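## Task

Tip the green post over so that it ends up lying on its side.

## Robot and tools

Robot: two UFACTORY Lite6 arms, left_arm and right_arm, each ending in a two-finger parallel gripper with a wrist camera. Calibrated base positions: left_arm at (+0.026, +0.221, 0) m, unrotated; right_arm at (+0.025, -0.238, 0) m, yawed very slightly (quat_wxyz +1.000, 0, 0, -0.013). A camera stand sits on the floor behind the arms.

Frame: the scene frame has its origin at table-top height, halfway between the two nominal bases. +x points out over the table, +y toward the left_arm side, +z up. Arm names do not match left or right in the pictures. Reported positions, orientations, velocities and all offsets use these axes; printed poses can be a few centimetres off, more at long reach.

Gripper: fingers point along the gripper's own +z and close along its y. end_effector_position is the spot between the pads, roughly 10 mm short of the fingertips; a finger ledge about 10 mm further back stops anything pushed deeper. It only holds items roughly 23 to 38 mm across, at up to about 5 N per pad, and never reports whether it holds anything.

execute_actions(actions, cameras): actions is a list of actions; each action is a table of up to 15 rows, one row per 1/30 s step; a short table repeats its last row to fill 15 steps. Every row has 14 numbers, each in [-1, 1], always both arms: left dx, dy, dz, rx, ry, rz, left shut, then right dx, dy, dz, rx, ry, rz, right shut. The six pose numbers are an offset, not a pose: scene-frame axes, measured from that arm's Hand target as it stood when the action began. All rows of one action share that origin; the next action starts from the new Hand target, so repeating an offset moves further. Scale: 1.0 = 0.6 m for dx, dy, dz and 180 degrees for rotation; rx, ry, rz form one rotation vector, turning about the Hand target's point. An overlong translation is shortened along its direction. Six zeros re-request the current Hand target. shut above 0.01 closes at full force; 0.01 or less opens fully; there is no in-between; a stroke takes about 0.5 s; grippers start open. A 0 is an open command, so resend the previous shut value to keep a grip. cameras: list of names, ["all"], or [] for none; omitted means all only when actions is empty. An unknown name voids the call.

move(target, speed, blend, blocking, cameras): target is one 14-number row or a list of up to 15 rows, same layout and scale, every row an offset from the same starting Hand targets (not from the previous row). Paths are straight lines, each gripper turning the short way, ending together, lasting 0.5 s to 10 s. speed: m/s, 0.002 to 0.5, default 0.25 (rotation up to twice that in rad/s); one value or one per target. blend: metres of corner rounding per target; 0 (default) stops at each. blocking=false returns after about 0.5 s while motion continues. Moves ignore obstacles and the other arm; faster means more lag, overshoot and harder contacts; routing near an arm's own base can flip its shoulder, so go around it. The result adds a "move:" line: done, off_target, moving, held or fault, plus limits=paced (command clipped) or limits=held (steps withheld, e.g. by the arm-to-arm clearance check).

wait(seconds 0 to 10, cameras): lets time pass holding commands; a running move continues. stop(cameras): brakes a running move. zoom_image(camera, region): camera is cam_high, cam_low, cam_left_wrist or cam_right_wrist; region [x0, y0, x1, y1] in pixels of its newest image, origin top-left, at most 504 by 504. clear_fault(arm, cameras): releases a reported torque fault on left_arm or right_arm. read_manual(section): licence texts only. finished_scene(scene): the current scene's number; irreversible; the goal must hold with the robot hands-off.

Control behaviour: each step the command is clipped to within 70 mm and 16 degrees of the measured gripper pose, then solved by damped inverse kinematics, position first. Hand target in results is the last clipped command and the base for the next offsets. Grippers often stop short; send the remaining gap as an offset. To stop pressing on something, command the target back beyond the gripper.

Results: end_effector_position (m), end_effector_quat_wxyz, velocities (omitted when Joint velocities read within noise), Hand target, Tool commands, Joint positions, Joint torques (total drive output including gravity, positive toward larger joint angles, with per-unit offset, scale and noise), Motor temperatures, step readings of positions for action calls, and a Wrist depth line: per wrist camera a 7x7 grid of median distances in mm (172 to 3000), rows separated by " / ", "-" for no value.

Cameras, all 672x504: cam_high (overhead, behind), cam_low (front, low, at about x 0.95, y -0.43), cam_left_wrist, cam_right_wrist. Calibrations are supplied; fixed cameras may have shifted up to 2.3 degrees and 9 mm.

Faults and heat: contact torque at a joint's limit (N m: waist 10.3, shoulder 10.3, elbow 6.78, forearm roll 0.974, wrist pitch 2.49, wrist roll 1.04; held weight counts) makes the arm back off and halt until clear_fault. Sustained torque-limit or overload also faults. Motors above 65 °C give MOTOR HOT; at 80 °C the arm brakes for 30 to 60 s or more.

Avoid: objects leaving the table, drops, opening on a moving part, fast impacts, hard pushes on the table or heavy items, any contact or gripping between the two arms, stretched or straining poses that heat motors. Loose objects may occasionally be nudged by outside pushes.

Each tool is called after "Request:" as name(argument=value, ...) on one line, values as JSON.

## Session

Request:
execute_actions(actions=[])

Scene clock: 0.00 s.
left_arm: end_effector_position=(+0.2484, +0.1114, +0.3771) end_effector_quat_wxyz=(-0.134, -0.315, +0.641, -0.687) | right_arm: end_effector_position=(+0.2904, -0.0549, +0.2050) end_effector_quat_wxyz=(-0.279, +0.498, +0.821, +0.003)
Joint positions: left_arm=[0.104 -0.242 0.722 -1.647 1.428 3.103] | right_arm=[0.444 0.688 1.557 0.487 1.25 -1.878]
Joint velocities: within noise
Joint torques (N m): no reading
Motor temperatures (°C): left_arm=[25 28 28 30 27 28] | right_arm=[29 27 26 28 28 27]
Wrist depth (mm): cam_left_wrist=[2138 2106 2020 273 252 265 232 / 2206 2158 2132 271 250 281 288 / 2257 2199 2165 273 246 1979 1968 / 2249 2220 - 217 210 2002 2026 / 1888 2132 - 205 198 2050 956 / 1596 1763 - 205 194 969 827 / 1446 1600 - 204 193 812 734] | cam_right_wrist=[512 477 400 353 368 375 356 / 468 438 412 385 371 352 334 / 432 406 383 365 348 331 315 / 400 378 359 343 326 311 298 / 374 354 339 323 308 294 282 / 348 331 317 305 291 279 269 / 328 315 302 289 277 266 257]
Hand target: left_arm +0.2484, +0.1114, +0.3771; -0.134, -0.315, +0.641, -0.687 | right_arm +0.2904, -0.0549, +0.2050; -0.279, +0.498, +0.821, +0.003
Tool commands: left_gripper/shut=+0.0 right_gripper/shut=+0.0

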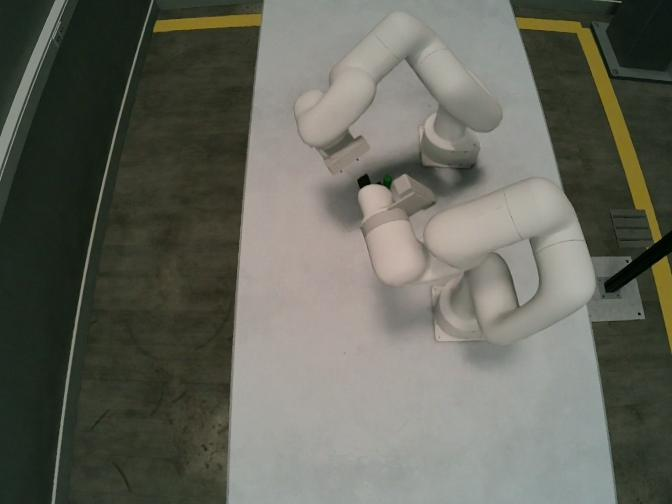

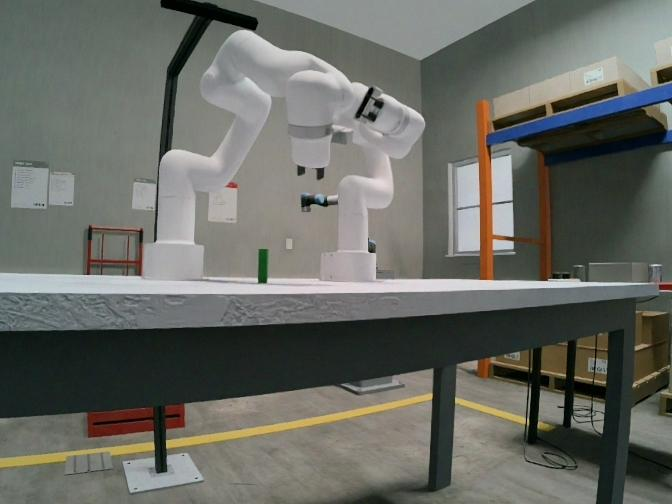

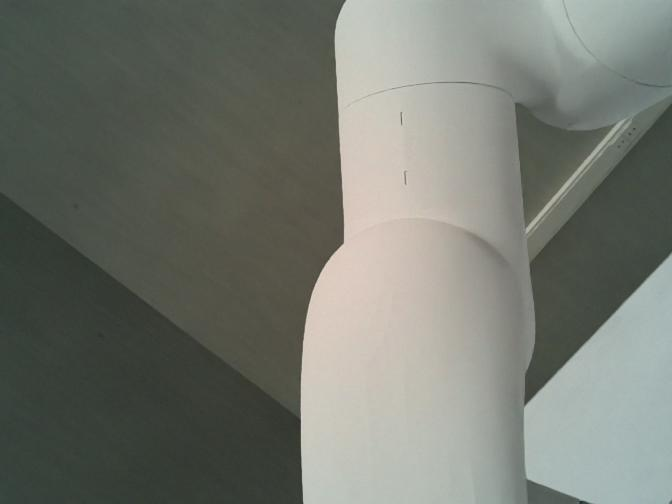

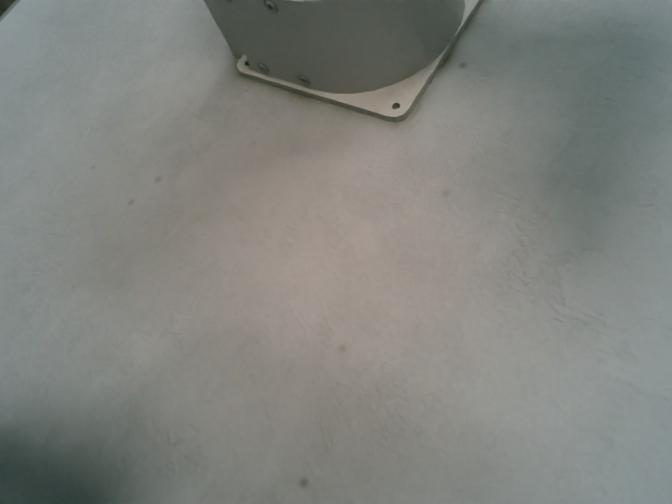

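Request:
zoom_image(camera="cam_high", region=[300, 120, 460, 240])

Request:
zoom_image(camera="cam_low", region=[200, 220, 360, 340])

Scaled by 3.150 from the camera's 672x504 image, which has a finer 960x720 frame.

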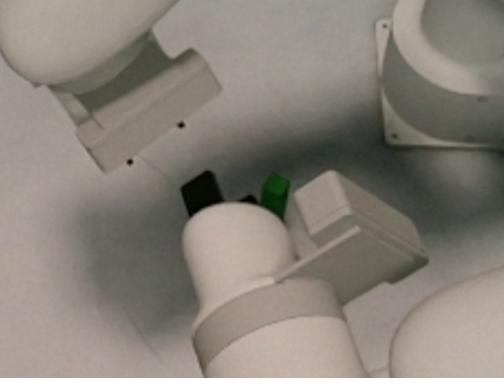

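Scaled by 3.150 from the camera's 672x504 image, which has a finer 960x720 frame.

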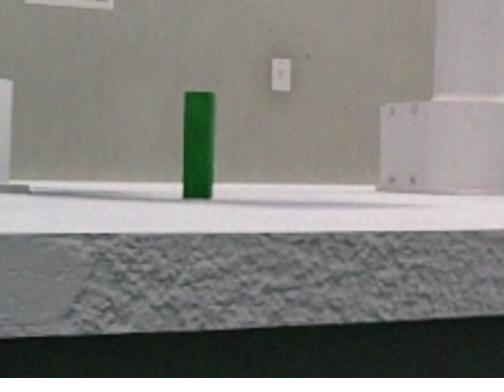

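Request:
move(target=[0,0,0,0,0,0,0, -0.117,-0.608,0.125,0,0,-0.43,0], speed=0.25, cameras=["cam_high","cam_low","cam_right_wrist"])

Scene clock: 22.83 s.
left_arm: end_effector_position=(+0.2484, +0.1114, +0.3771) end_effector_quat_wxyz=(-0.134, -0.315, +0.641, -0.687) | right_arm: end_effector_position=(+0.2202, -0.4196, +0.2800) end_effector_quat_wxyz=(-0.215, +0.902, +0.330, +0.177)
Joint positions: left_arm=[0.104 -0.242 0.722 -1.647 1.428 3.103] | right_arm=[-0.942 0.317 1.354 0.454 1.412 -1.827]
Joint torques (N m): left_arm=[0.14 -3.66 8.83 -0.63 0.33 -0.05] | right_arm=[-4.6 -6.13 8.85 0.88 0.48 0.02]
Wrist depth (mm): cam_left_wrist=[2125 2099 2056 1996 488 317 293 / 2185 2165 2099 2050 506 339 306 / 2228 2185 2172 2106 580 545 1996 / 2249 2279 2220 2185 2106 2062 2014 / 1893 2132 2271 2185 2165 2112 946 / 1604 1818 2106 2294 2242 1059 834 / 1449 1634 1882 2099 2302 893 735] | cam_right_wrist=[641 602 565 528 501 483 1483 / 594 555 521 491 466 445 423 / 547 512 484 458 437 418 398 / 506 478 451 429 413 394 376 / 469 437 425 407 390 373 357 / 440 419 398 382 369 353 339 / 414 396 378 364 350 336 323]
Hand target: left_arm +0.2484, +0.1114, +0.3771; -0.134, -0.315, +0.641, -0.687 | right_arm +0.2202, -0.4197, +0.2800; -0.215, +0.902, +0.329, +0.177
Off the commanded pose: left_arm 0.000 m, 0 deg | right_arm 0.000 m, 0 deg.
move: done
camera_calibration:
cam_right_wrist: T_world_to_cam=[[0.681253, -0.66834, -0.298692, -0.308514], [-0.715153, -0.520455, -0.466565, 0.136291], [0.156368, 0.531459, -0.832526, 0.468439], [0, 0, 0, 1]] pos_world=[0.234396, -0.384216, 0.361426]
Images, in order (width x height): cam_high 672x504, cam_low 672x504, cam_right_wrist 672x504.

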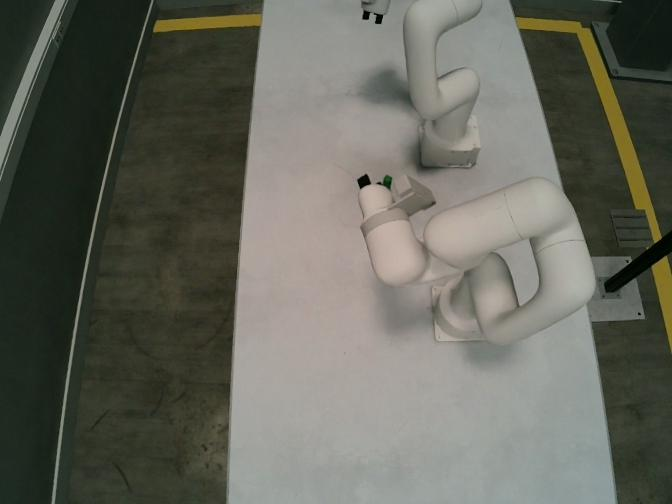

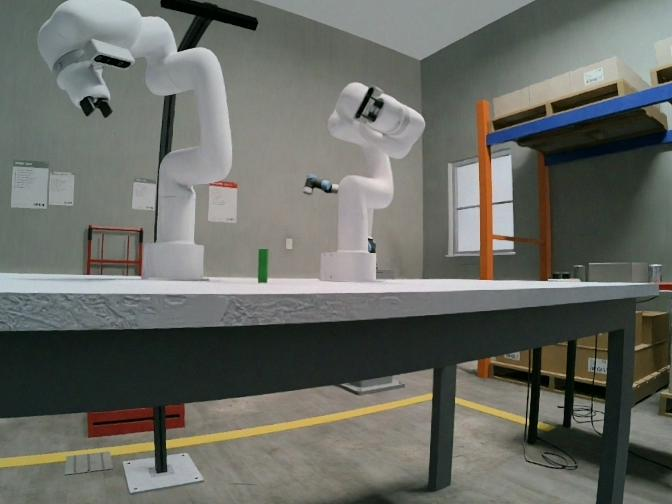

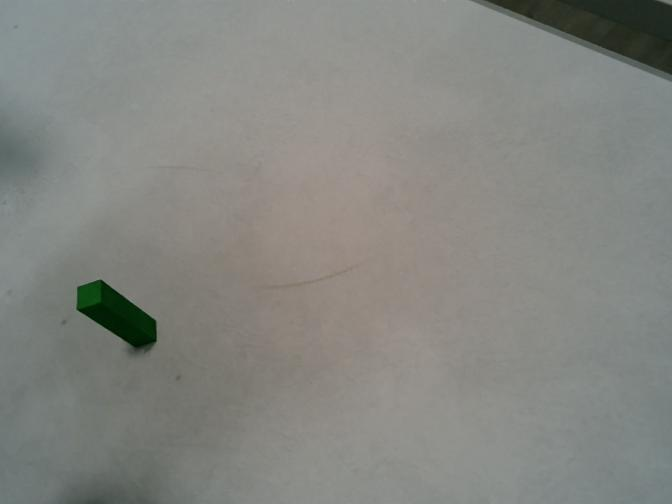

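Request:
zoom_image(camera="cam_right_wrist", region=[50, 260, 190, 365])

Scaled by 3.600 from the camera's 672x504 image, which has a finer 960x720 frame.

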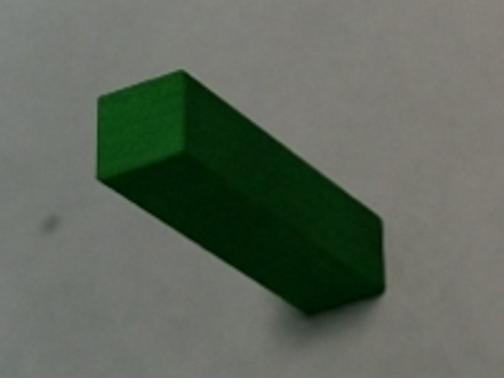

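Request:
move(target=[-0.005,-0.34,-0.262,0.4713,-0.2509,-0.3727,0, 0,0,0,0.0548,0.0733,0.0571,0], speed=0.25, cameras=["cam_high","cam_left_wrist","cam_right_wrist"])

Scene clock: 57.83 s.
left_arm: end_effector_position=(+0.2454, -0.0926, +0.2199) end_effector_quat_wxyz=(-0.001, +0.292, +0.956, +0.000) | right_arm: end_effector_position=(+0.2202, -0.4197, +0.2800) end_effector_quat_wxyz=(-0.343, +0.862, +0.365, +0.080)
Joint positions: left_arm=[-0.96 0.783 1.857 -0.001 1.075 2.775] | right_arm=[-0.881 0.524 1.58 0.32 1.707 -1.773]
Joint torques (N m): left_arm=[-3.72 -9.86 11.42 0.44 0.16 -0.03] | right_arm=[4.34 -7.76 8.67 0.67 0.65 0.02]
Motor temperatures (°C): left_arm=[25 29 32 32 27 27] | right_arm=[29 29 33 32 28 27]
Wrist depth (mm): cam_left_wrist=[265 265 265 265 265 265 265 / 264 265 265 265 265 264 265 / 265 265 265 265 265 265 265 / 265 265 265 265 265 265 265 / 264 265 265 265 266 265 265 / 265 265 265 266 265 265 266 / 265 265 265 265 265 266 266] | cam_right_wrist=[945 297 673 590 521 470 428 / 817 734 627 546 491 447 405 / 610 648 585 513 463 424 387 / 630 621 542 466 437 400 368 / 246 578 508 455 414 384 351 / 569 535 476 433 397 365 336 / 559 505 448 411 381 349 323]
Hand target: left_arm +0.2454, -0.0926, +0.2199; -0.001, +0.292, +0.956, +0.000 | right_arm +0.2202, -0.4197, +0.2800; -0.343, +0.862, +0.365, +0.080
Off the commanded pose: left_arm 0.000 m, 0 deg | right_arm 0.000 m, 0 deg.
move: done
camera_calibration:
cam_left_wrist: T_world_to_cam=[[0.56168, 0.827228, -0.0144493, -0.0230982], [0.827284, -0.561318, 0.0228838, -0.198469], [0.0108195, -0.024807, -0.999634, 0.262907], [0, 0, 0, 1]] pos_world=[0.174319, -0.0857746, 0.267019]
cam_right_wrist: T_world_to_cam=[[0.684906, -0.470302, -0.556525, -0.154113], [-0.716183, -0.575107, -0.39539, 0.0936279], [-0.134109, 0.669379, -0.730717, 0.561761], [0, 0, 0, 1]] pos_world=[0.247945, -0.394664, 0.361741]
Images, in order (width x height): cam_high 672x504, cam_left_wrist 672x504, cam_right_wrist 672x504.

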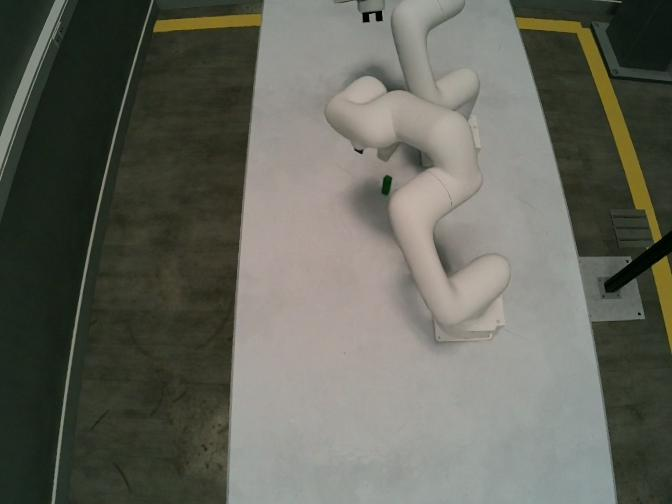

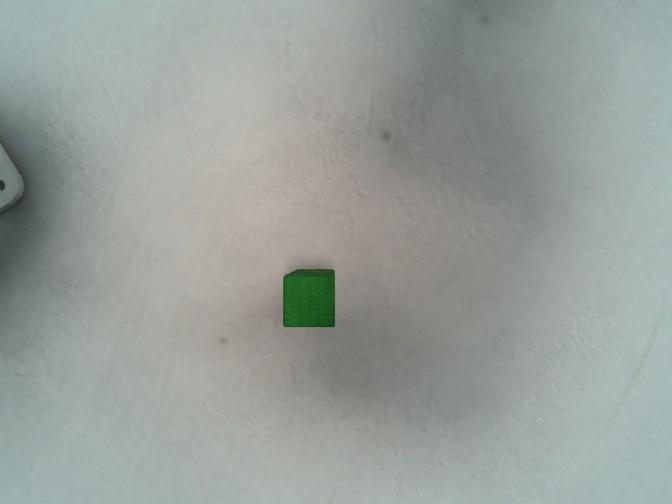

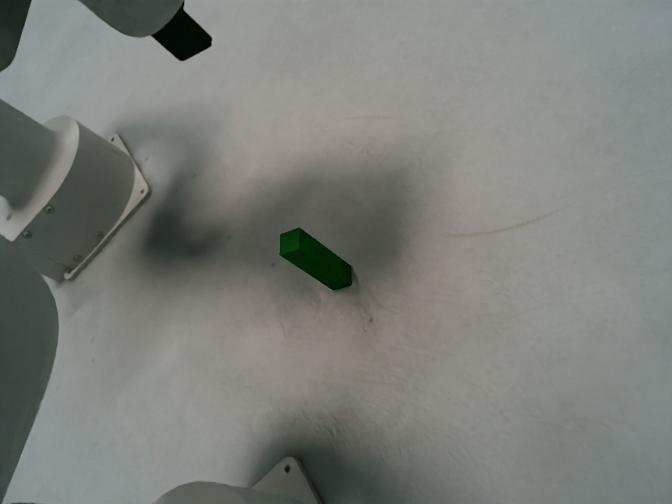

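Request:
zoom_image(camera="cam_left_wrist", region=[260, 250, 360, 350])

Request:
zoom_image(camera="cam_right_wrist", region=[260, 210, 380, 310])

Scaled by 5.040 from the camera's 672x504 image, which has a finer 960x720 frame.

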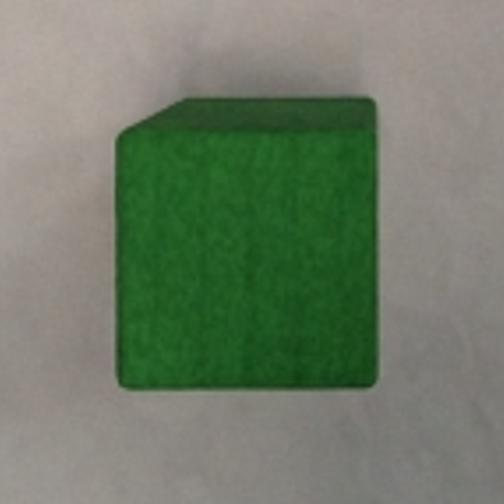

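Scaled by 4.200 from the camera's 672x504 image, which has a finer 960x720 frame.

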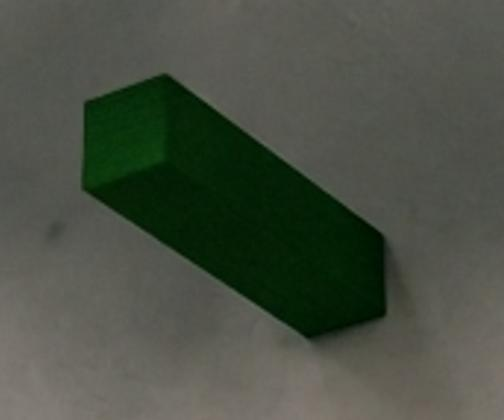

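Request:
move(target=[-0.0663,-0.0473,-0.1333,0,0,0,0, 0,0,0,0,0,0,0], speed=0.2, cameras=["cam_left_wrist","cam_right_wrist"])

Scene clock: 63.77 s.
left_arm: end_effector_position=(+0.2057, -0.1209, +0.1399) end_effector_quat_wxyz=(-0.001, +0.292, +0.956, +0.000) | right_arm: end_effector_position=(+0.2202, -0.4197, +0.2800) end_effector_quat_wxyz=(-0.343, +0.862, +0.365, +0.080)
Joint positions: left_arm=[-1.086 0.926 1.751 -0.001 0.826 2.649] | right_arm=[-0.881 0.524 1.58 0.32 1.707 -1.773]
Joint torques (N m): left_arm=[-3.77 -10.6 11.21 0.38 0 -0.04] | right_arm=[4.57 -7.54 8.59 0.67 0.65 0.01]
Wrist depth (mm): cam_left_wrist=[185 185 185 185 185 185 185 / 185 185 185 185 185 185 185 / 184 185 185 185 185 185 185 / 185 185 185 185 185 185 185 / 185 185 185 185 185 185 186 / 185 185 185 185 - 185 186 / 185 186 185 185 185 185 186] | cam_right_wrist=[220 243 655 588 522 471 426 / 240 253 305 546 492 446 405 / 607 278 309 513 463 424 386 / 630 621 543 464 436 403 367 / 246 577 509 455 416 384 352 / 570 537 478 434 397 365 337 / 558 504 448 411 381 350 324]
Hand target: left_arm +0.2057, -0.1209, +0.1399; -0.001, +0.292, +0.956, +0.000 | right_arm +0.2202, -0.4197, +0.2800; -0.343, +0.862, +0.365, +0.080
Off the commanded pose: left_arm 0.000 m, 0 deg | right_arm 0.000 m, 0 deg.
move: done
camera_calibration:
cam_left_wrist: T_world_to_cam=[[0.561681, 0.827228, -0.0144493, 0.0215954], [0.827283, -0.561318, 0.0228838, -0.179656], [0.0108195, -0.024807, -0.999634, 0.182762], [0, 0, 0, 1]] pos_world=[0.134519, -0.114175, 0.187119]
cam_right_wrist: T_world_to_cam=[[0.684906, -0.470302, -0.556525, -0.154113], [-0.716183, -0.575107, -0.39539, 0.0936279], [-0.134109, 0.669379, -0.730717, 0.561761], [0, 0, 0, 1]] pos_world=[0.247945, -0.394664, 0.361741]
Images, in order (width x height): cam_left_wrist 672x504, cam_right_wrist 672x504.

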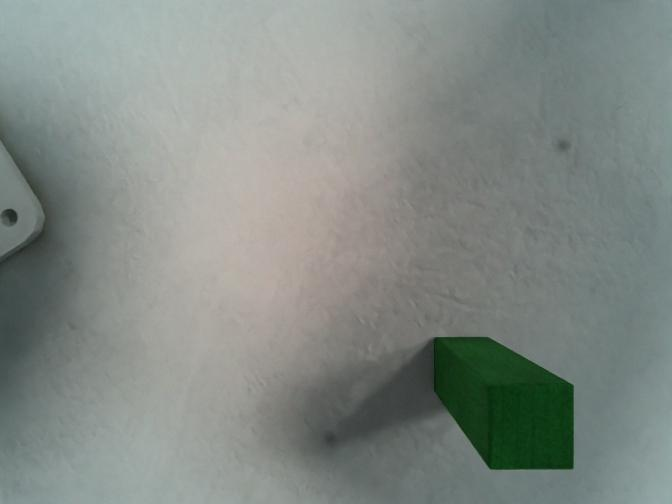

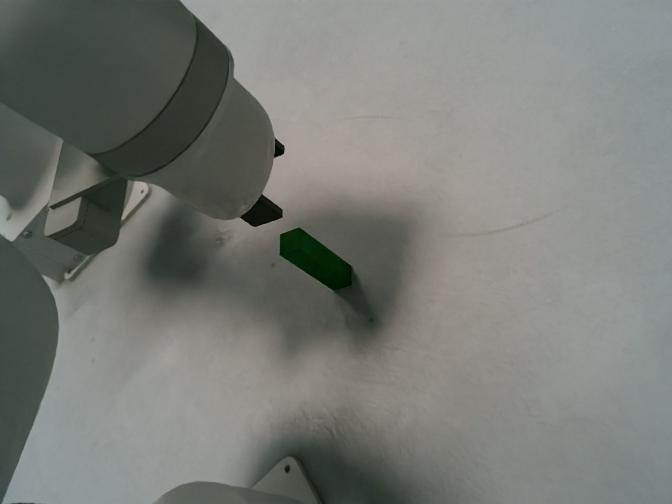

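Request:
move(target=[[-0.0378,0.03,-0.05,0,0,0,0, 0,0,0,0,0,0,0],[-0.0378,0.03,-0.0917,0,0,0,0, 0,0,0,0,0,0,0]], speed=0.12, blend=[0.02,0], cameras=["cam_low","cam_left_wrist","cam_right_wrist"])

Request:
zoom_image(camera="cam_right_wrist", region=[220, 150, 380, 310])

Request:
zoom_image(camera="cam_low", region=[200, 200, 320, 300])

Scene clock: 70.10 s.
left_arm: end_effector_position=(+0.1830, -0.1029, +0.0849) end_effector_quat_wxyz=(-0.001, +0.292, +0.956, +0.000) | right_arm: end_effector_position=(+0.2202, -0.4197, +0.2800) end_effector_quat_wxyz=(-0.343, +0.862, +0.365, +0.080)
Joint positions: left_arm=[-1.119 0.945 1.526 -0.002 0.582 2.617] | right_arm=[-0.881 0.524 1.58 0.32 1.707 -1.773]
Joint torques (N m): left_arm=[-3.66 -10.28 9.93 0.29 -0.02 -0.03] | right_arm=[4.39 -7.66 8.63 0.67 0.64 0.02]
Wrist depth (mm): cam_left_wrist=[- - - - - - - / - - - - - - - / - - - - - - - / - - - - - - - / - - - - - - - / - - - - - - - / - - - - - - -] | cam_right_wrist=[269 275 641 592 522 471 427 / 262 275 592 545 492 449 406 / 290 291 325 515 462 425 386 / 629 610 361 465 436 402 368 / 246 578 509 455 414 384 352 / 569 537 478 432 397 365 336 / 557 503 448 410 382 350 324]
Hand target: left_arm +0.1830, -0.1029, +0.0849; -0.001, +0.292, +0.956, +0.000 | right_arm +0.2202, -0.4197, +0.2800; -0.343, +0.862, +0.365, +0.080
Off the commanded pose: left_arm 0.000 m, 0 deg | right_arm 0.000 m, 0 deg.
move: done; blend cut to 0.0125 m at target 1
camera_calibration:
cam_left_wrist: T_world_to_cam=[[0.561381, 0.827428, -0.0146477, 0.0187384], [0.827489, -0.561019, 0.022774, -0.149494], [0.0106262, -0.0249057, -0.999633, 0.128487], [0, 0, 0, 1]] pos_world=[0.11182, -0.0961739, 0.132119]
cam_right_wrist: T_world_to_cam=[[0.684906, -0.470302, -0.556525, -0.154113], [-0.716183, -0.575107, -0.39539, 0.0936279], [-0.134109, 0.669379, -0.730717, 0.561761], [0, 0, 0, 1]] pos_world=[0.247945, -0.394664, 0.361741]
Images, in order (width x height): cam_low 672x504, cam_left_wrist 672x504, cam_right_wrist 672x504.

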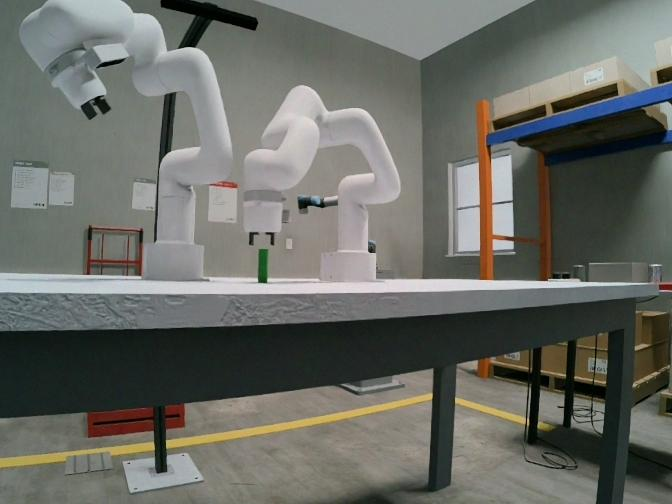

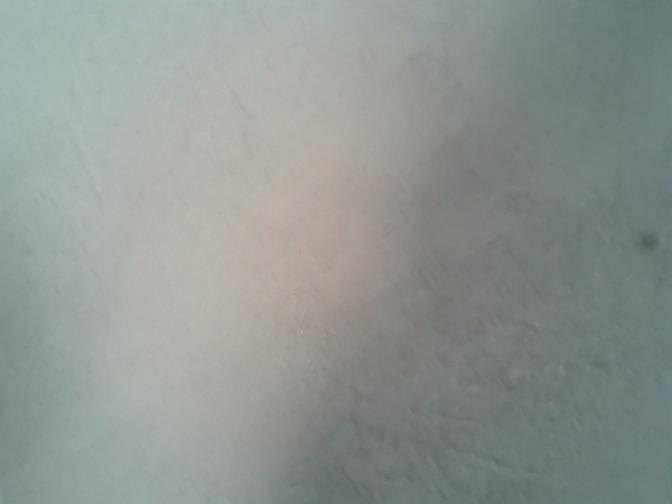

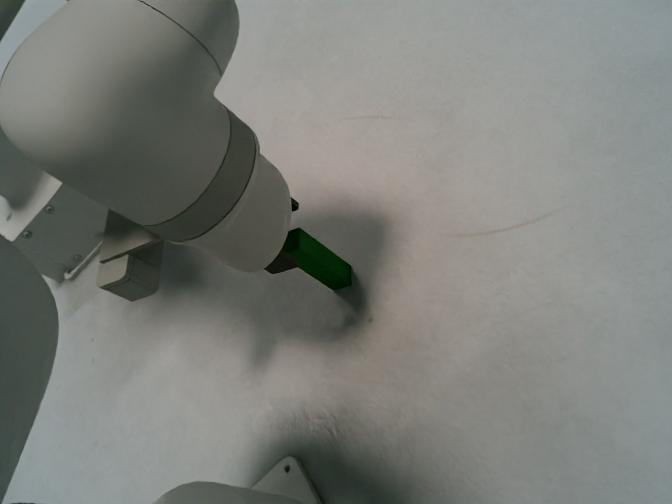

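Scaled by 3.150 from the camera's 672x504 image, which has a finer 960x720 frame.

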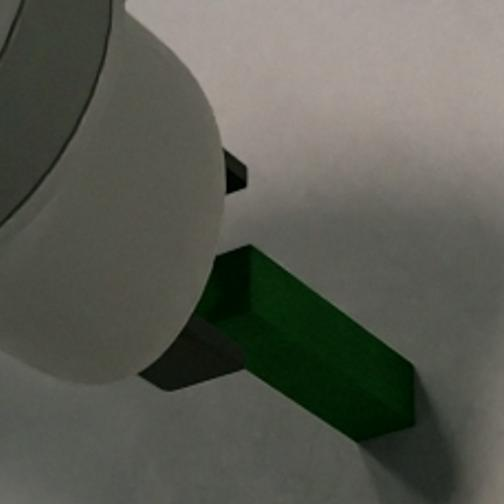

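Scaled by 4.200 from the camera's 672x504 image, which has a finer 960x720 frame.

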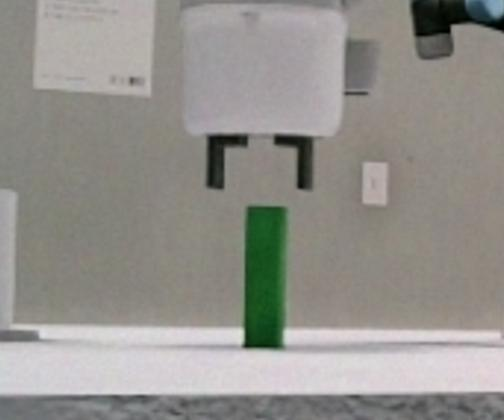

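Request:
move(target=[0.0028,0.0042,-0.0345,0,0,0,0, 0,0,0,0,0,0,0], speed=0.05, cameras=["cam_low"])

Request:
zoom_image(camera="cam_low", region=[200, 200, 320, 300])

Scene clock: 78.00 s.
left_arm: end_effector_position=(+0.1847, -0.1004, +0.0642) end_effector_quat_wxyz=(-0.001, +0.292, +0.956, +0.000) | right_arm: end_effector_position=(+0.2202, -0.4197, +0.2800) end_effector_quat_wxyz=(-0.343, +0.862, +0.365, +0.080)
Joint positions: left_arm=[-1.112 1.004 1.53 -0.002 0.527 2.625] | right_arm=[-0.881 0.524 1.58 0.32 1.707 -1.773]
Joint torques (N m): left_arm=[3.46 -10.6 9.88 0.21 -0.01 0.05] | right_arm=[4.35 -7.6 8.78 0.67 0.65 0.02]
Wrist depth (mm): cam_left_wrist=[- - - - - - - / - - - - - - - / - - - - - - - / - - - - - - - / - - - - - - - / - - - - - - - / - - - - - - -] | cam_right_wrist=[292 293 315 589 521 468 426 / 292 281 329 547 489 446 405 / 604 296 328 508 463 425 387 / 630 614 365 465 437 402 367 / 246 579 509 454 415 383 352 / 567 537 477 434 397 365 336 / 559 505 446 410 382 349 323]
Hand target: left_arm +0.1847, -0.1004, +0.0642; -0.001, +0.292, +0.956, +0.000 | right_arm +0.2202, -0.4197, +0.2800; -0.343, +0.862, +0.365, +0.080
Off the commanded pose: left_arm 0.000 m, 0 deg | right_arm 0.000 m, 0 deg.
move: done
Images, in order (width x height): cam_low 672x504.

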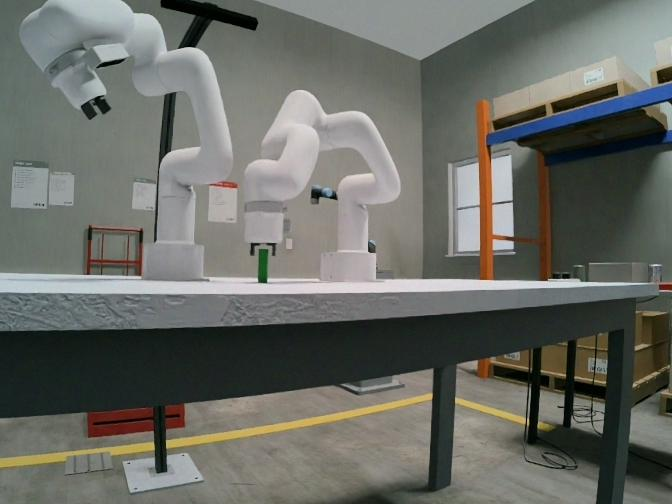

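Scaled by 4.200 from the camera's 672x504 image, which has a finer 960x720 frame.

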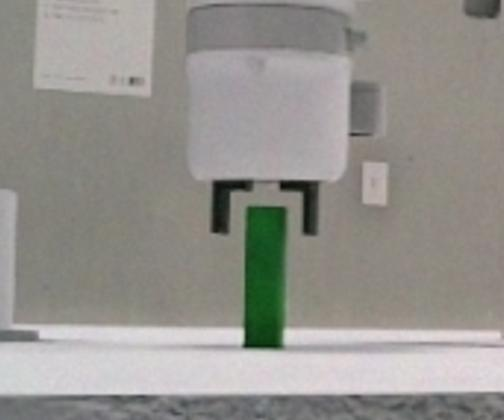

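Request:
execute_actions(actions=[[[0,0,0,0,0,0,1,0,0,0,0,0,0,0]],[[0,0,0,0,0,0,1,0,0,0,0,0,0,0]]], cameras=["cam_low"])

Request:
zoom_image(camera="cam_low", region=[200, 200, 320, 300])

Scene clock: 80.00 s.
left_arm: end_effector_position=(+0.1847, -0.1004, +0.0642) end_effector_quat_wxyz=(-0.001, +0.292, +0.956, +0.000) | right_arm: end_effector_position=(+0.2202, -0.4197, +0.2800) end_effector_quat_wxyz=(-0.343, +0.862, +0.365, +0.080)
Joint positions: left_arm=[-1.112 1.004 1.53 -0.002 0.526 2.625] | right_arm=[-0.881 0.524 1.58 0.32 1.707 -1.773]
Joint torques (N m): left_arm=[3.48 -9.93 9.73 0.14 0 0.05] | right_arm=[4.46 -7.59 8.67 0.67 0.65 0.02]
Wrist depth (mm): cam_left_wrist=[- - - - - - - / - - - - - - - / - - - - - - - / - - - - - - - / - - - - - - - / - - - - - - - / - - - - - - -] | cam_right_wrist=[293 293 315 588 521 468 428 / 283 282 330 546 491 446 404 / 603 295 327 508 462 424 386 / 629 616 364 461 436 403 367 / 246 577 509 456 415 383 352 / 569 538 478 434 397 366 337 / 556 505 447 410 381 350 323]
Hand target: left_arm +0.1847, -0.1004, +0.0642; -0.001, +0.292, +0.956, +0.000 | right_arm +0.2202, -0.4197, +0.2800; -0.343, +0.862, +0.365, +0.080
Off the commanded pose: left_arm 0.000 m, 0 deg | right_arm 0.000 m, 0 deg.
Step readings (end_effector_position of left_arm | right_arm):
0: (+0.1847, -0.1004, +0.0642) | (+0.2202, -0.4197, +0.2800)
1: (+0.1847, -0.1004, +0.0642) | (+0.2202, -0.4197, +0.2800)
2: (+0.1847, -0.1004, +0.0642) | (+0.2202, -0.4197, +0.2800)
4: (+0.1847, -0.1004, +0.0642) | (+0.2202, -0.4197, +0.2800)
8: (+0.1847, -0.1004, +0.0642) | (+0.2202, -0.4197, +0.2800)
15: (+0.1847, -0.1004, +0.0642) | (+0.2202, -0.4197, +0.2800)
16: (+0.1847, -0.1004, +0.0642) | (+0.2202, -0.4197, +0.2800)
17: (+0.1847, -0.1004, +0.0642) | (+0.2202, -0.4197, +0.2800)
19: (+0.1847, -0.1004, +0.0642) | (+0.2202, -0.4197, +0.2800)
23: (+0.1847, -0.1004, +0.0642) | (+0.2202, -0.4197, +0.2800)
30: (+0.1847, -0.1004, +0.0642) | (+0.2202, -0.4197, +0.2800)
Images, in order (width x height): cam_low 672x504.

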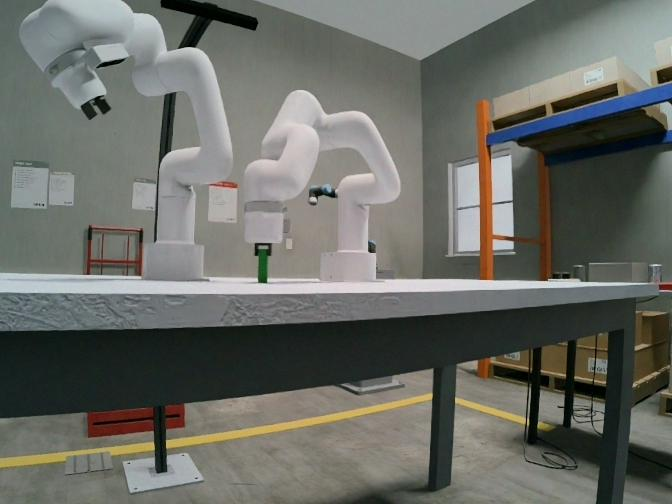

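Scaled by 4.200 from the camera's 672x504 image, which has a finer 960x720 frame.

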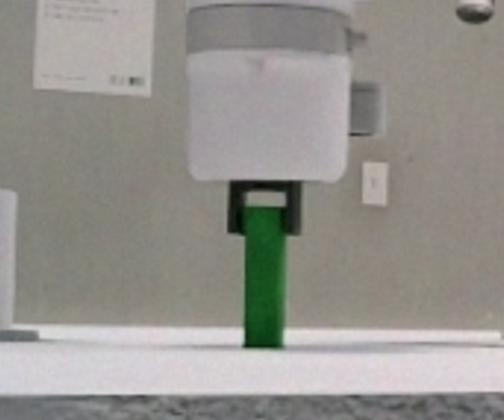

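Request:
move(target=[[0.01018,0.0151,0.0008,-0.04606,0.03106,0,1,0,0,0,0,0,0,0],[0.02028,0.03008,-0.0015,-0.09211,0.06211,0,1,0,0,0,0,0,0,0],[0.03001,0.0445,-0.00697,-0.13817,0.09317,0,1,0,0,0,0,0,0,0],[0.03688,0.05469,-0.013,-0.17271,0.11646,0,1,0,0,0,0,0,0,0],[0.04324,0.06412,-0.02058,-0.20725,0.13975,0,1,0,0,0,0,0,0,0]], speed=0.1, blend=[0.004,0.004,0.004,0.004,0], cameras=["cam_low","cam_right_wrist"])

Request:
zoom_image(camera="cam_low", region=[220, 200, 340, 300])

Scene clock: 88.90 s.
left_arm: end_effector_position=(+0.2106, -0.0620, +0.0518) end_effector_quat_wxyz=(-0.112, +0.270, +0.883, -0.366) | right_arm: end_effector_position=(+0.2202, -0.4197, +0.2800) end_effector_quat_wxyz=(-0.343, +0.862, +0.365, +0.080)
Joint positions: left_arm=[-0.711 1.039 1.291 -1.434 0.788 4.355] | right_arm=[-0.881 0.524 1.58 0.32 1.707 -1.773]
Joint torques (N m): left_arm=[3.71 -9.24 7.83 -0.19 0.47 -0.01] | right_arm=[4.29 -7.65 8.6 0.68 0.65 0.02]
Wrist depth (mm): cam_left_wrist=[248 223 187 - - - - / 219 223 188 - - - - / 203 212 188 - - - - / 199 210 188 - - - - / 201 211 188 - - - - / 217 224 188 - - - - / 277 224 188 - - - -] | cam_right_wrist=[871 431 400 582 520 471 427 / 818 747 409 531 489 448 406 / 610 650 565 498 463 424 386 / 630 621 542 465 437 403 367 / 246 578 509 456 414 383 352 / 569 538 478 435 397 366 337 / 557 505 447 411 380 350 323]
Hand target: left_arm +0.2106, -0.0620, +0.0518; -0.112, +0.270, +0.883, -0.366 | right_arm +0.2202, -0.4197, +0.2800; -0.343, +0.862, +0.365, +0.080
Off the commanded pose: left_arm 0.000 m, 0 deg | right_arm 0.000 m, 0 deg.
move: done
camera_calibration:
cam_right_wrist: T_world_to_cam=[[0.684906, -0.470302, -0.556525, -0.154113], [-0.716183, -0.575107, -0.39539, 0.0936279], [-0.134109, 0.669379, -0.730717, 0.561761], [0, 0, 0, 1]] pos_world=[0.247945, -0.394664, 0.361741]
Images, in order (width x height): cam_low 672x504, cam_right_wrist 672x504.

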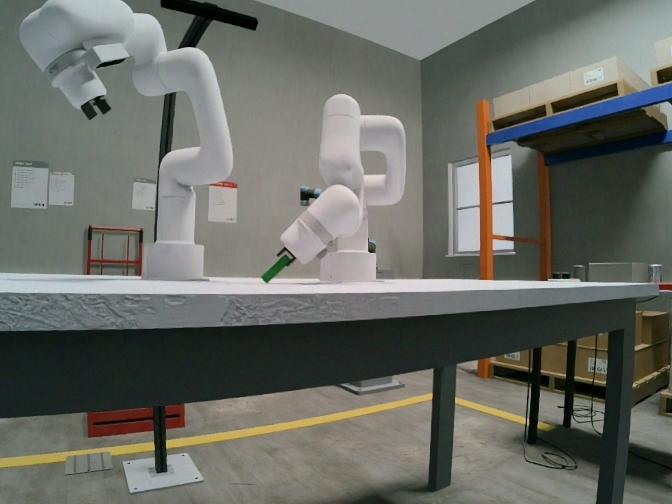

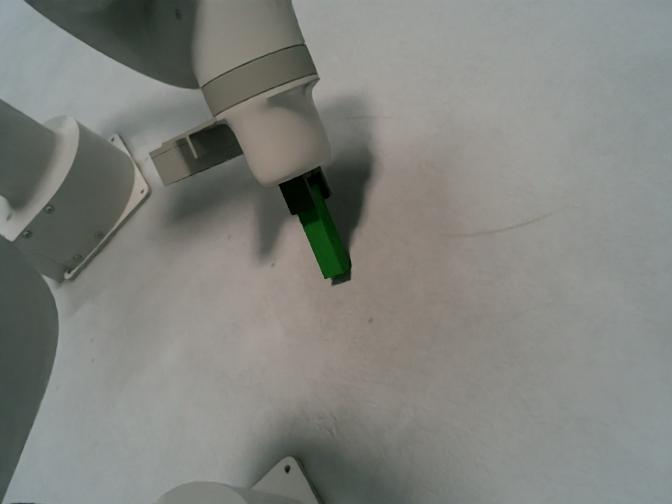

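Scaled by 4.200 from the camera's 672x504 image, which has a finer 960x720 frame.

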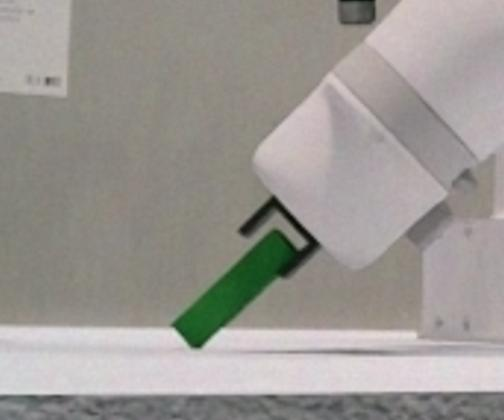

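Request:
move(target=[0.00753,0.01116,-0.01228,-0.04606,0.03106,0,1,0,0,0,0,0,0,0], speed=0.1)

Request:
execute_actions(actions=[[[0,0,0,0,0,0,0,0,0,0,0,0,0,0]],[[0,0,0,0,0,0,0,0,0,0,0,0,0,0]]], cameras=["cam_low","cam_right_wrist"])

Request:
zoom_image(camera="cam_low", region=[220, 200, 340, 300])

Scene clock: 99.47 s.
left_arm: end_effector_position=(+0.2151, -0.0553, +0.0444) end_effector_quat_wxyz=(-0.135, +0.259, +0.848, -0.442) | right_arm: end_effector_position=(+0.2202, -0.4197, +0.2800) end_effector_quat_wxyz=(-0.343, +0.862, +0.365, +0.080)
Joint positions: left_arm=[-0.637 1.139 1.336 -1.476 0.965 4.472] | right_arm=[-0.881 0.524 1.58 0.32 1.707 -1.773]
Joint torques (N m): left_arm=[2.95 -9.53 7.41 -0.17 0.55 -0.02] | right_arm=[4.21 -7.51 8.57 0.67 0.65 0.01]
Wrist depth (mm): cam_left_wrist=[258 280 223 178 - - - / 225 247 223 178 - - - / 209 228 223 178 - - - / 206 223 221 178 - - - / 207 226 215 178 - - - / 231 252 223 178 - - - / 539 297 223 178 - - -] | cam_right_wrist=[952 453 423 569 522 470 427 / 817 736 432 526 491 446 405 / 609 650 583 483 464 424 385 / 628 622 542 465 436 401 367 / 246 579 510 455 415 384 352 / 569 538 477 433 397 365 336 / 560 506 447 411 380 350 323]
Hand target: left_arm +0.2151, -0.0553, +0.0444; -0.136, +0.259, +0.848, -0.442 | right_arm +0.2202, -0.4197, +0.2800; -0.343, +0.862, +0.365, +0.080
Off the commanded pose: left_arm 0.000 m, 0 deg | right_arm 0.000 m, 0 deg.
move: done

Scene clock: 100.67 s.
left_arm: end_effector_position=(+0.2151, -0.0553, +0.0444) end_effector_quat_wxyz=(-0.136, +0.259, +0.848, -0.442) | right_arm: end_effector_position=(+0.2202, -0.4197, +0.2800) end_effector_quat_wxyz=(-0.343, +0.862, +0.365, +0.080)
Joint positions: left_arm=[-0.637 1.139 1.336 -1.476 0.966 4.472] | right_arm=[-0.881 0.524 1.58 0.32 1.707 -1.773]
Joint torques (N m): left_arm=[3.28 -9.23 7.68 -0.16 0.53 0] | right_arm=[4.27 -7.73 8.56 0.68 0.65 0.01]
Wrist depth (mm): cam_left_wrist=[258 279 222 178 - - - / 225 248 223 178 - - - / 209 228 222 178 - - - / 206 223 220 178 - - - / 208 226 215 178 - - - / 231 253 223 178 - - - / 543 298 223 178 - - -] | cam_right_wrist=[945 452 424 569 521 470 427 / 819 732 431 526 492 448 404 / 607 650 583 475 463 424 385 / 630 621 542 468 437 403 367 / 246 578 508 455 414 383 353 / 568 537 477 434 397 365 336 / 558 504 446 410 381 350 324]
Hand target: left_arm +0.2151, -0.0553, +0.0444; -0.136, +0.259, +0.848, -0.442 | right_arm +0.2202, -0.4197, +0.2800; -0.343, +0.862, +0.365, +0.080
Off the commanded pose: left_arm 0.000 m, 0 deg | right_arm 0.000 m, 0 deg.
Step readings (end_effector_position of left_arm | right_arm):
0: (+0.2151, -0.0553, +0.0444) | (+0.2202, -0.4197, +0.2800)
1: (+0.2151, -0.0553, +0.0444) | (+0.2202, -0.4197, +0.2800)
2: (+0.2151, -0.0553, +0.0444) | (+0.2202, -0.4197, +0.2800)
4: (+0.2151, -0.0553, +0.0444) | (+0.2202, -0.4197, +0.2800)
8: (+0.2151, -0.0553, +0.0444) | (+0.2202, -0.4197, +0.2800)
15: (+0.2151, -0.0553, +0.0444) | (+0.2202, -0.4197, +0.2800)
16: (+0.2151, -0.0553, +0.0444) | (+0.2202, -0.4197, +0.2800)
17: (+0.2151, -0.0553, +0.0444) | (+0.2202, -0.4197, +0.2800)
19: (+0.2151, -0.0553, +0.0444) | (+0.2202, -0.4197, +0.2800)
23: (+0.2151, -0.0553, +0.0444) | (+0.2202, -0.4197, +0.2800)
30: (+0.2151, -0.0553, +0.0444) | (+0.2202, -0.4197, +0.2800)
camera_calibration:
cam_right_wrist: T_world_to_cam=[[0.684906, -0.470302, -0.556525, -0.154113], [-0.716183, -0.575107, -0.39539, 0.0936279], [-0.134109, 0.669379, -0.730717, 0.561761], [0, 0, 0, 1]] pos_world=[0.247945, -0.394664, 0.361741]
Images, in order (width x height): cam_low 672x504, cam_right_wrist 672x504.

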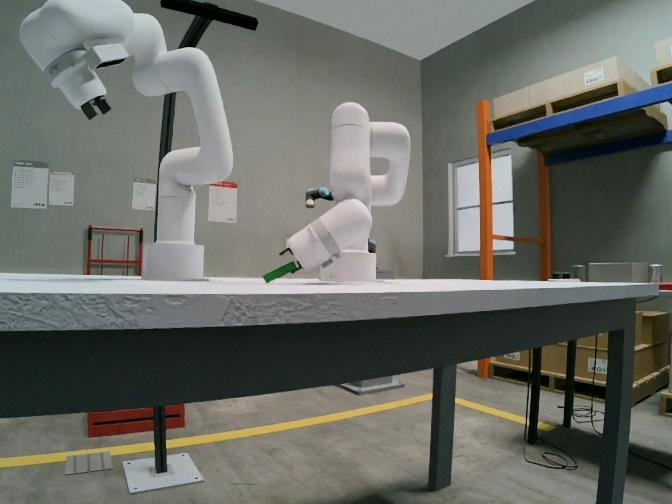

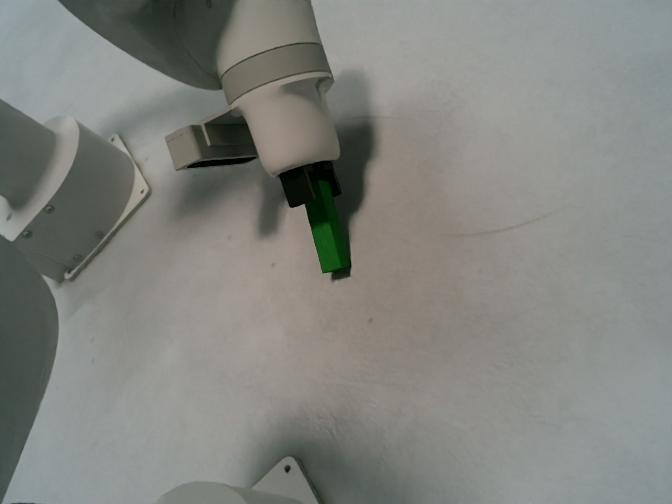

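Scaled by 4.200 from the camera's 672x504 image, which has a finer 960x720 frame.

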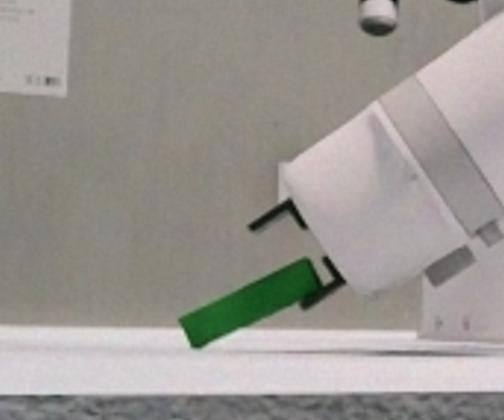

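Request:
move(target=[0.01146,0.017,-0.02883,0.02303,-0.01553,0,0,0,0,0,0,0,0,0], speed=0.05, cameras=["cam_low"])

Request:
zoom_image(camera="cam_low", region=[220, 200, 340, 300])

Scene clock: 103.17 s.
left_arm: end_effector_position=(+0.2220, -0.0451, +0.0272) end_effector_quat_wxyz=(-0.124, +0.265, +0.867, -0.404) | right_arm: end_effector_position=(+0.2202, -0.4197, +0.2800) end_effector_quat_wxyz=(-0.343, +0.862, +0.365, +0.080)
Joint positions: left_arm=[-0.621 1.173 1.356 -1.445 0.882 4.474] | right_arm=[-0.881 0.524 1.58 0.32 1.707 -1.773]
Joint torques (N m): left_arm=[3.26 -9.38 7.43 -0.03 0.39 -0.02] | right_arm=[4.16 -7.58 8.52 0.67 0.64 0.02]
Wrist depth (mm): cam_left_wrist=[259 203 173 - - - - / 237 204 173 - - - - / 221 204 173 - - - - / 216 204 173 - - - - / 219 204 173 - - - - / 247 204 173 - - - - / 277 204 173 - - - -] | cam_right_wrist=[953 458 436 564 522 470 427 / 817 735 446 512 490 447 404 / 608 649 575 490 462 424 386 / 634 619 543 473 438 402 366 / 246 578 509 454 414 384 351 / 571 538 476 434 397 365 336 / 558 505 448 410 381 350 323]
Hand target: left_arm +0.2220, -0.0451, +0.0271; -0.124, +0.265, +0.867, -0.404 | right_arm +0.2202, -0.4197, +0.2800; -0.343, +0.862, +0.365, +0.080
Off the commanded pose: left_arm 0.000 m, 0 deg | right_arm 0.000 m, 0 deg.
move: done
Images, in order (width x height): cam_low 672x504.

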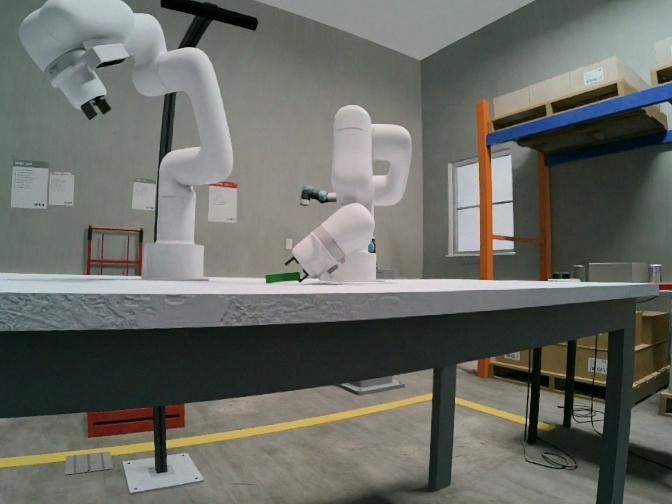

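Scaled by 4.200 from the camera's 672x504 image, which has a finer 960x720 frame.

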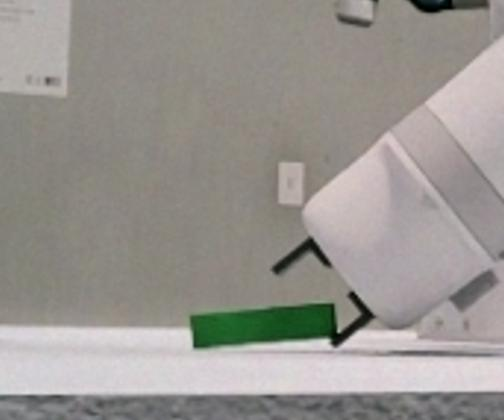

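Request:
move(target=[[0.0163,0.0242,0.0,0,0,0,0,0,0,0,0,0,0,0],[0.045,0.067,0.08,0,0,0,0,0,0,0,0,0,0,0]], speed=[0.04,0.1], cameras=["cam_low","cam_right_wrist"])

Request:
zoom_image(camera="cam_low", region=[220, 200, 340, 300])

Scene clock: 105.80 s.
left_arm: end_effector_position=(+0.2490, -0.0049, +0.0751) end_effector_quat_wxyz=(-0.124, +0.265, +0.867, -0.404) | right_arm: end_effector_position=(+0.2202, -0.4197, +0.2800) end_effector_quat_wxyz=(-0.343, +0.862, +0.365, +0.080)
Joint positions: left_arm=[-0.466 0.981 1.265 -1.224 0.941 4.359] | right_arm=[-0.881 0.524 1.58 0.32 1.707 -1.773]
Joint torques (N m): left_arm=[3.52 -14.12 3.41 -0.05 0.53 -0.1] | right_arm=[4.37 -7.66 8.54 0.67 0.65 0.02]
Wrist depth (mm): cam_left_wrist=[465 315 255 203 184 - - / 291 311 255 203 183 - - / 267 292 255 203 183 - - / 261 280 255 202 184 - - / 265 290 255 202 184 - - / 415 317 255 202 184 - - / 466 316 255 214 - - -] | cam_right_wrist=[966 823 436 577 522 468 428 / 817 736 622 536 490 446 404 / 610 652 584 507 464 424 386 / 629 621 541 472 437 402 368 / 246 578 509 454 415 383 351 / 567 537 477 434 398 365 336 / 558 505 446 411 380 350 323]
Hand target: left_arm +0.2490, -0.0049, +0.0751; -0.124, +0.265, +0.867, -0.404 | right_arm +0.2202, -0.4197, +0.2800; -0.343, +0.862, +0.365, +0.080
Off the commanded pose: left_arm 0.000 m, 0 deg | right_arm 0.000 m, 0 deg.
move: done
camera_calibration:
cam_right_wrist: T_world_to_cam=[[0.684906, -0.470302, -0.556525, -0.154113], [-0.716183, -0.575107, -0.39539, 0.0936279], [-0.134109, 0.669379, -0.730717, 0.561761], [0, 0, 0, 1]] pos_world=[0.247945, -0.394664, 0.361741]
Images, in order (width x height): cam_low 672x504, cam_right_wrist 672x504.

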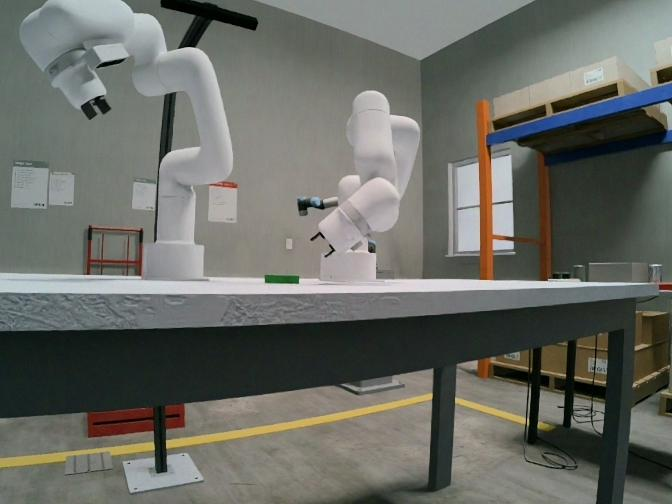

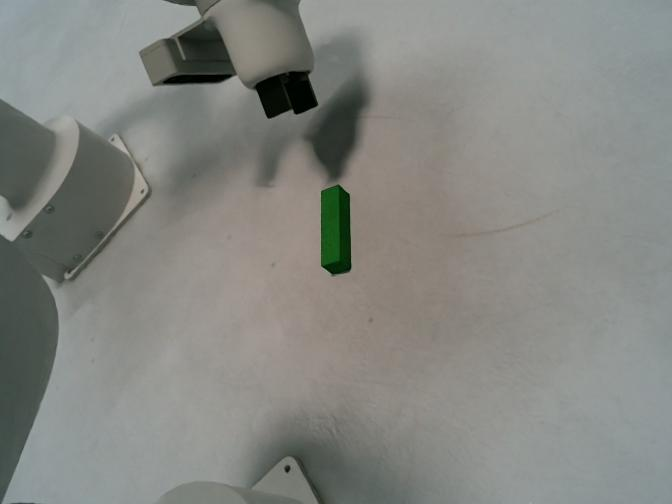

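Scaled by 4.200 from the camera's 672x504 image, which has a finer 960x720 frame.

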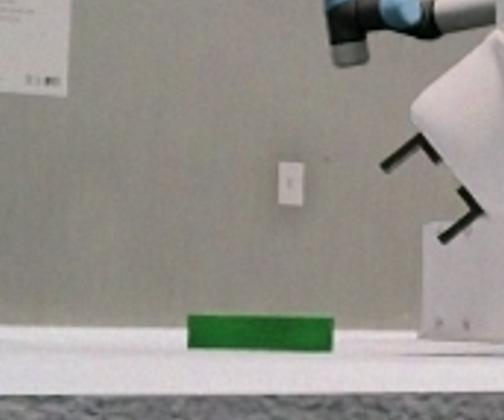

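Request:
finished_scene(scene=1)

The scene is finished: the task was done.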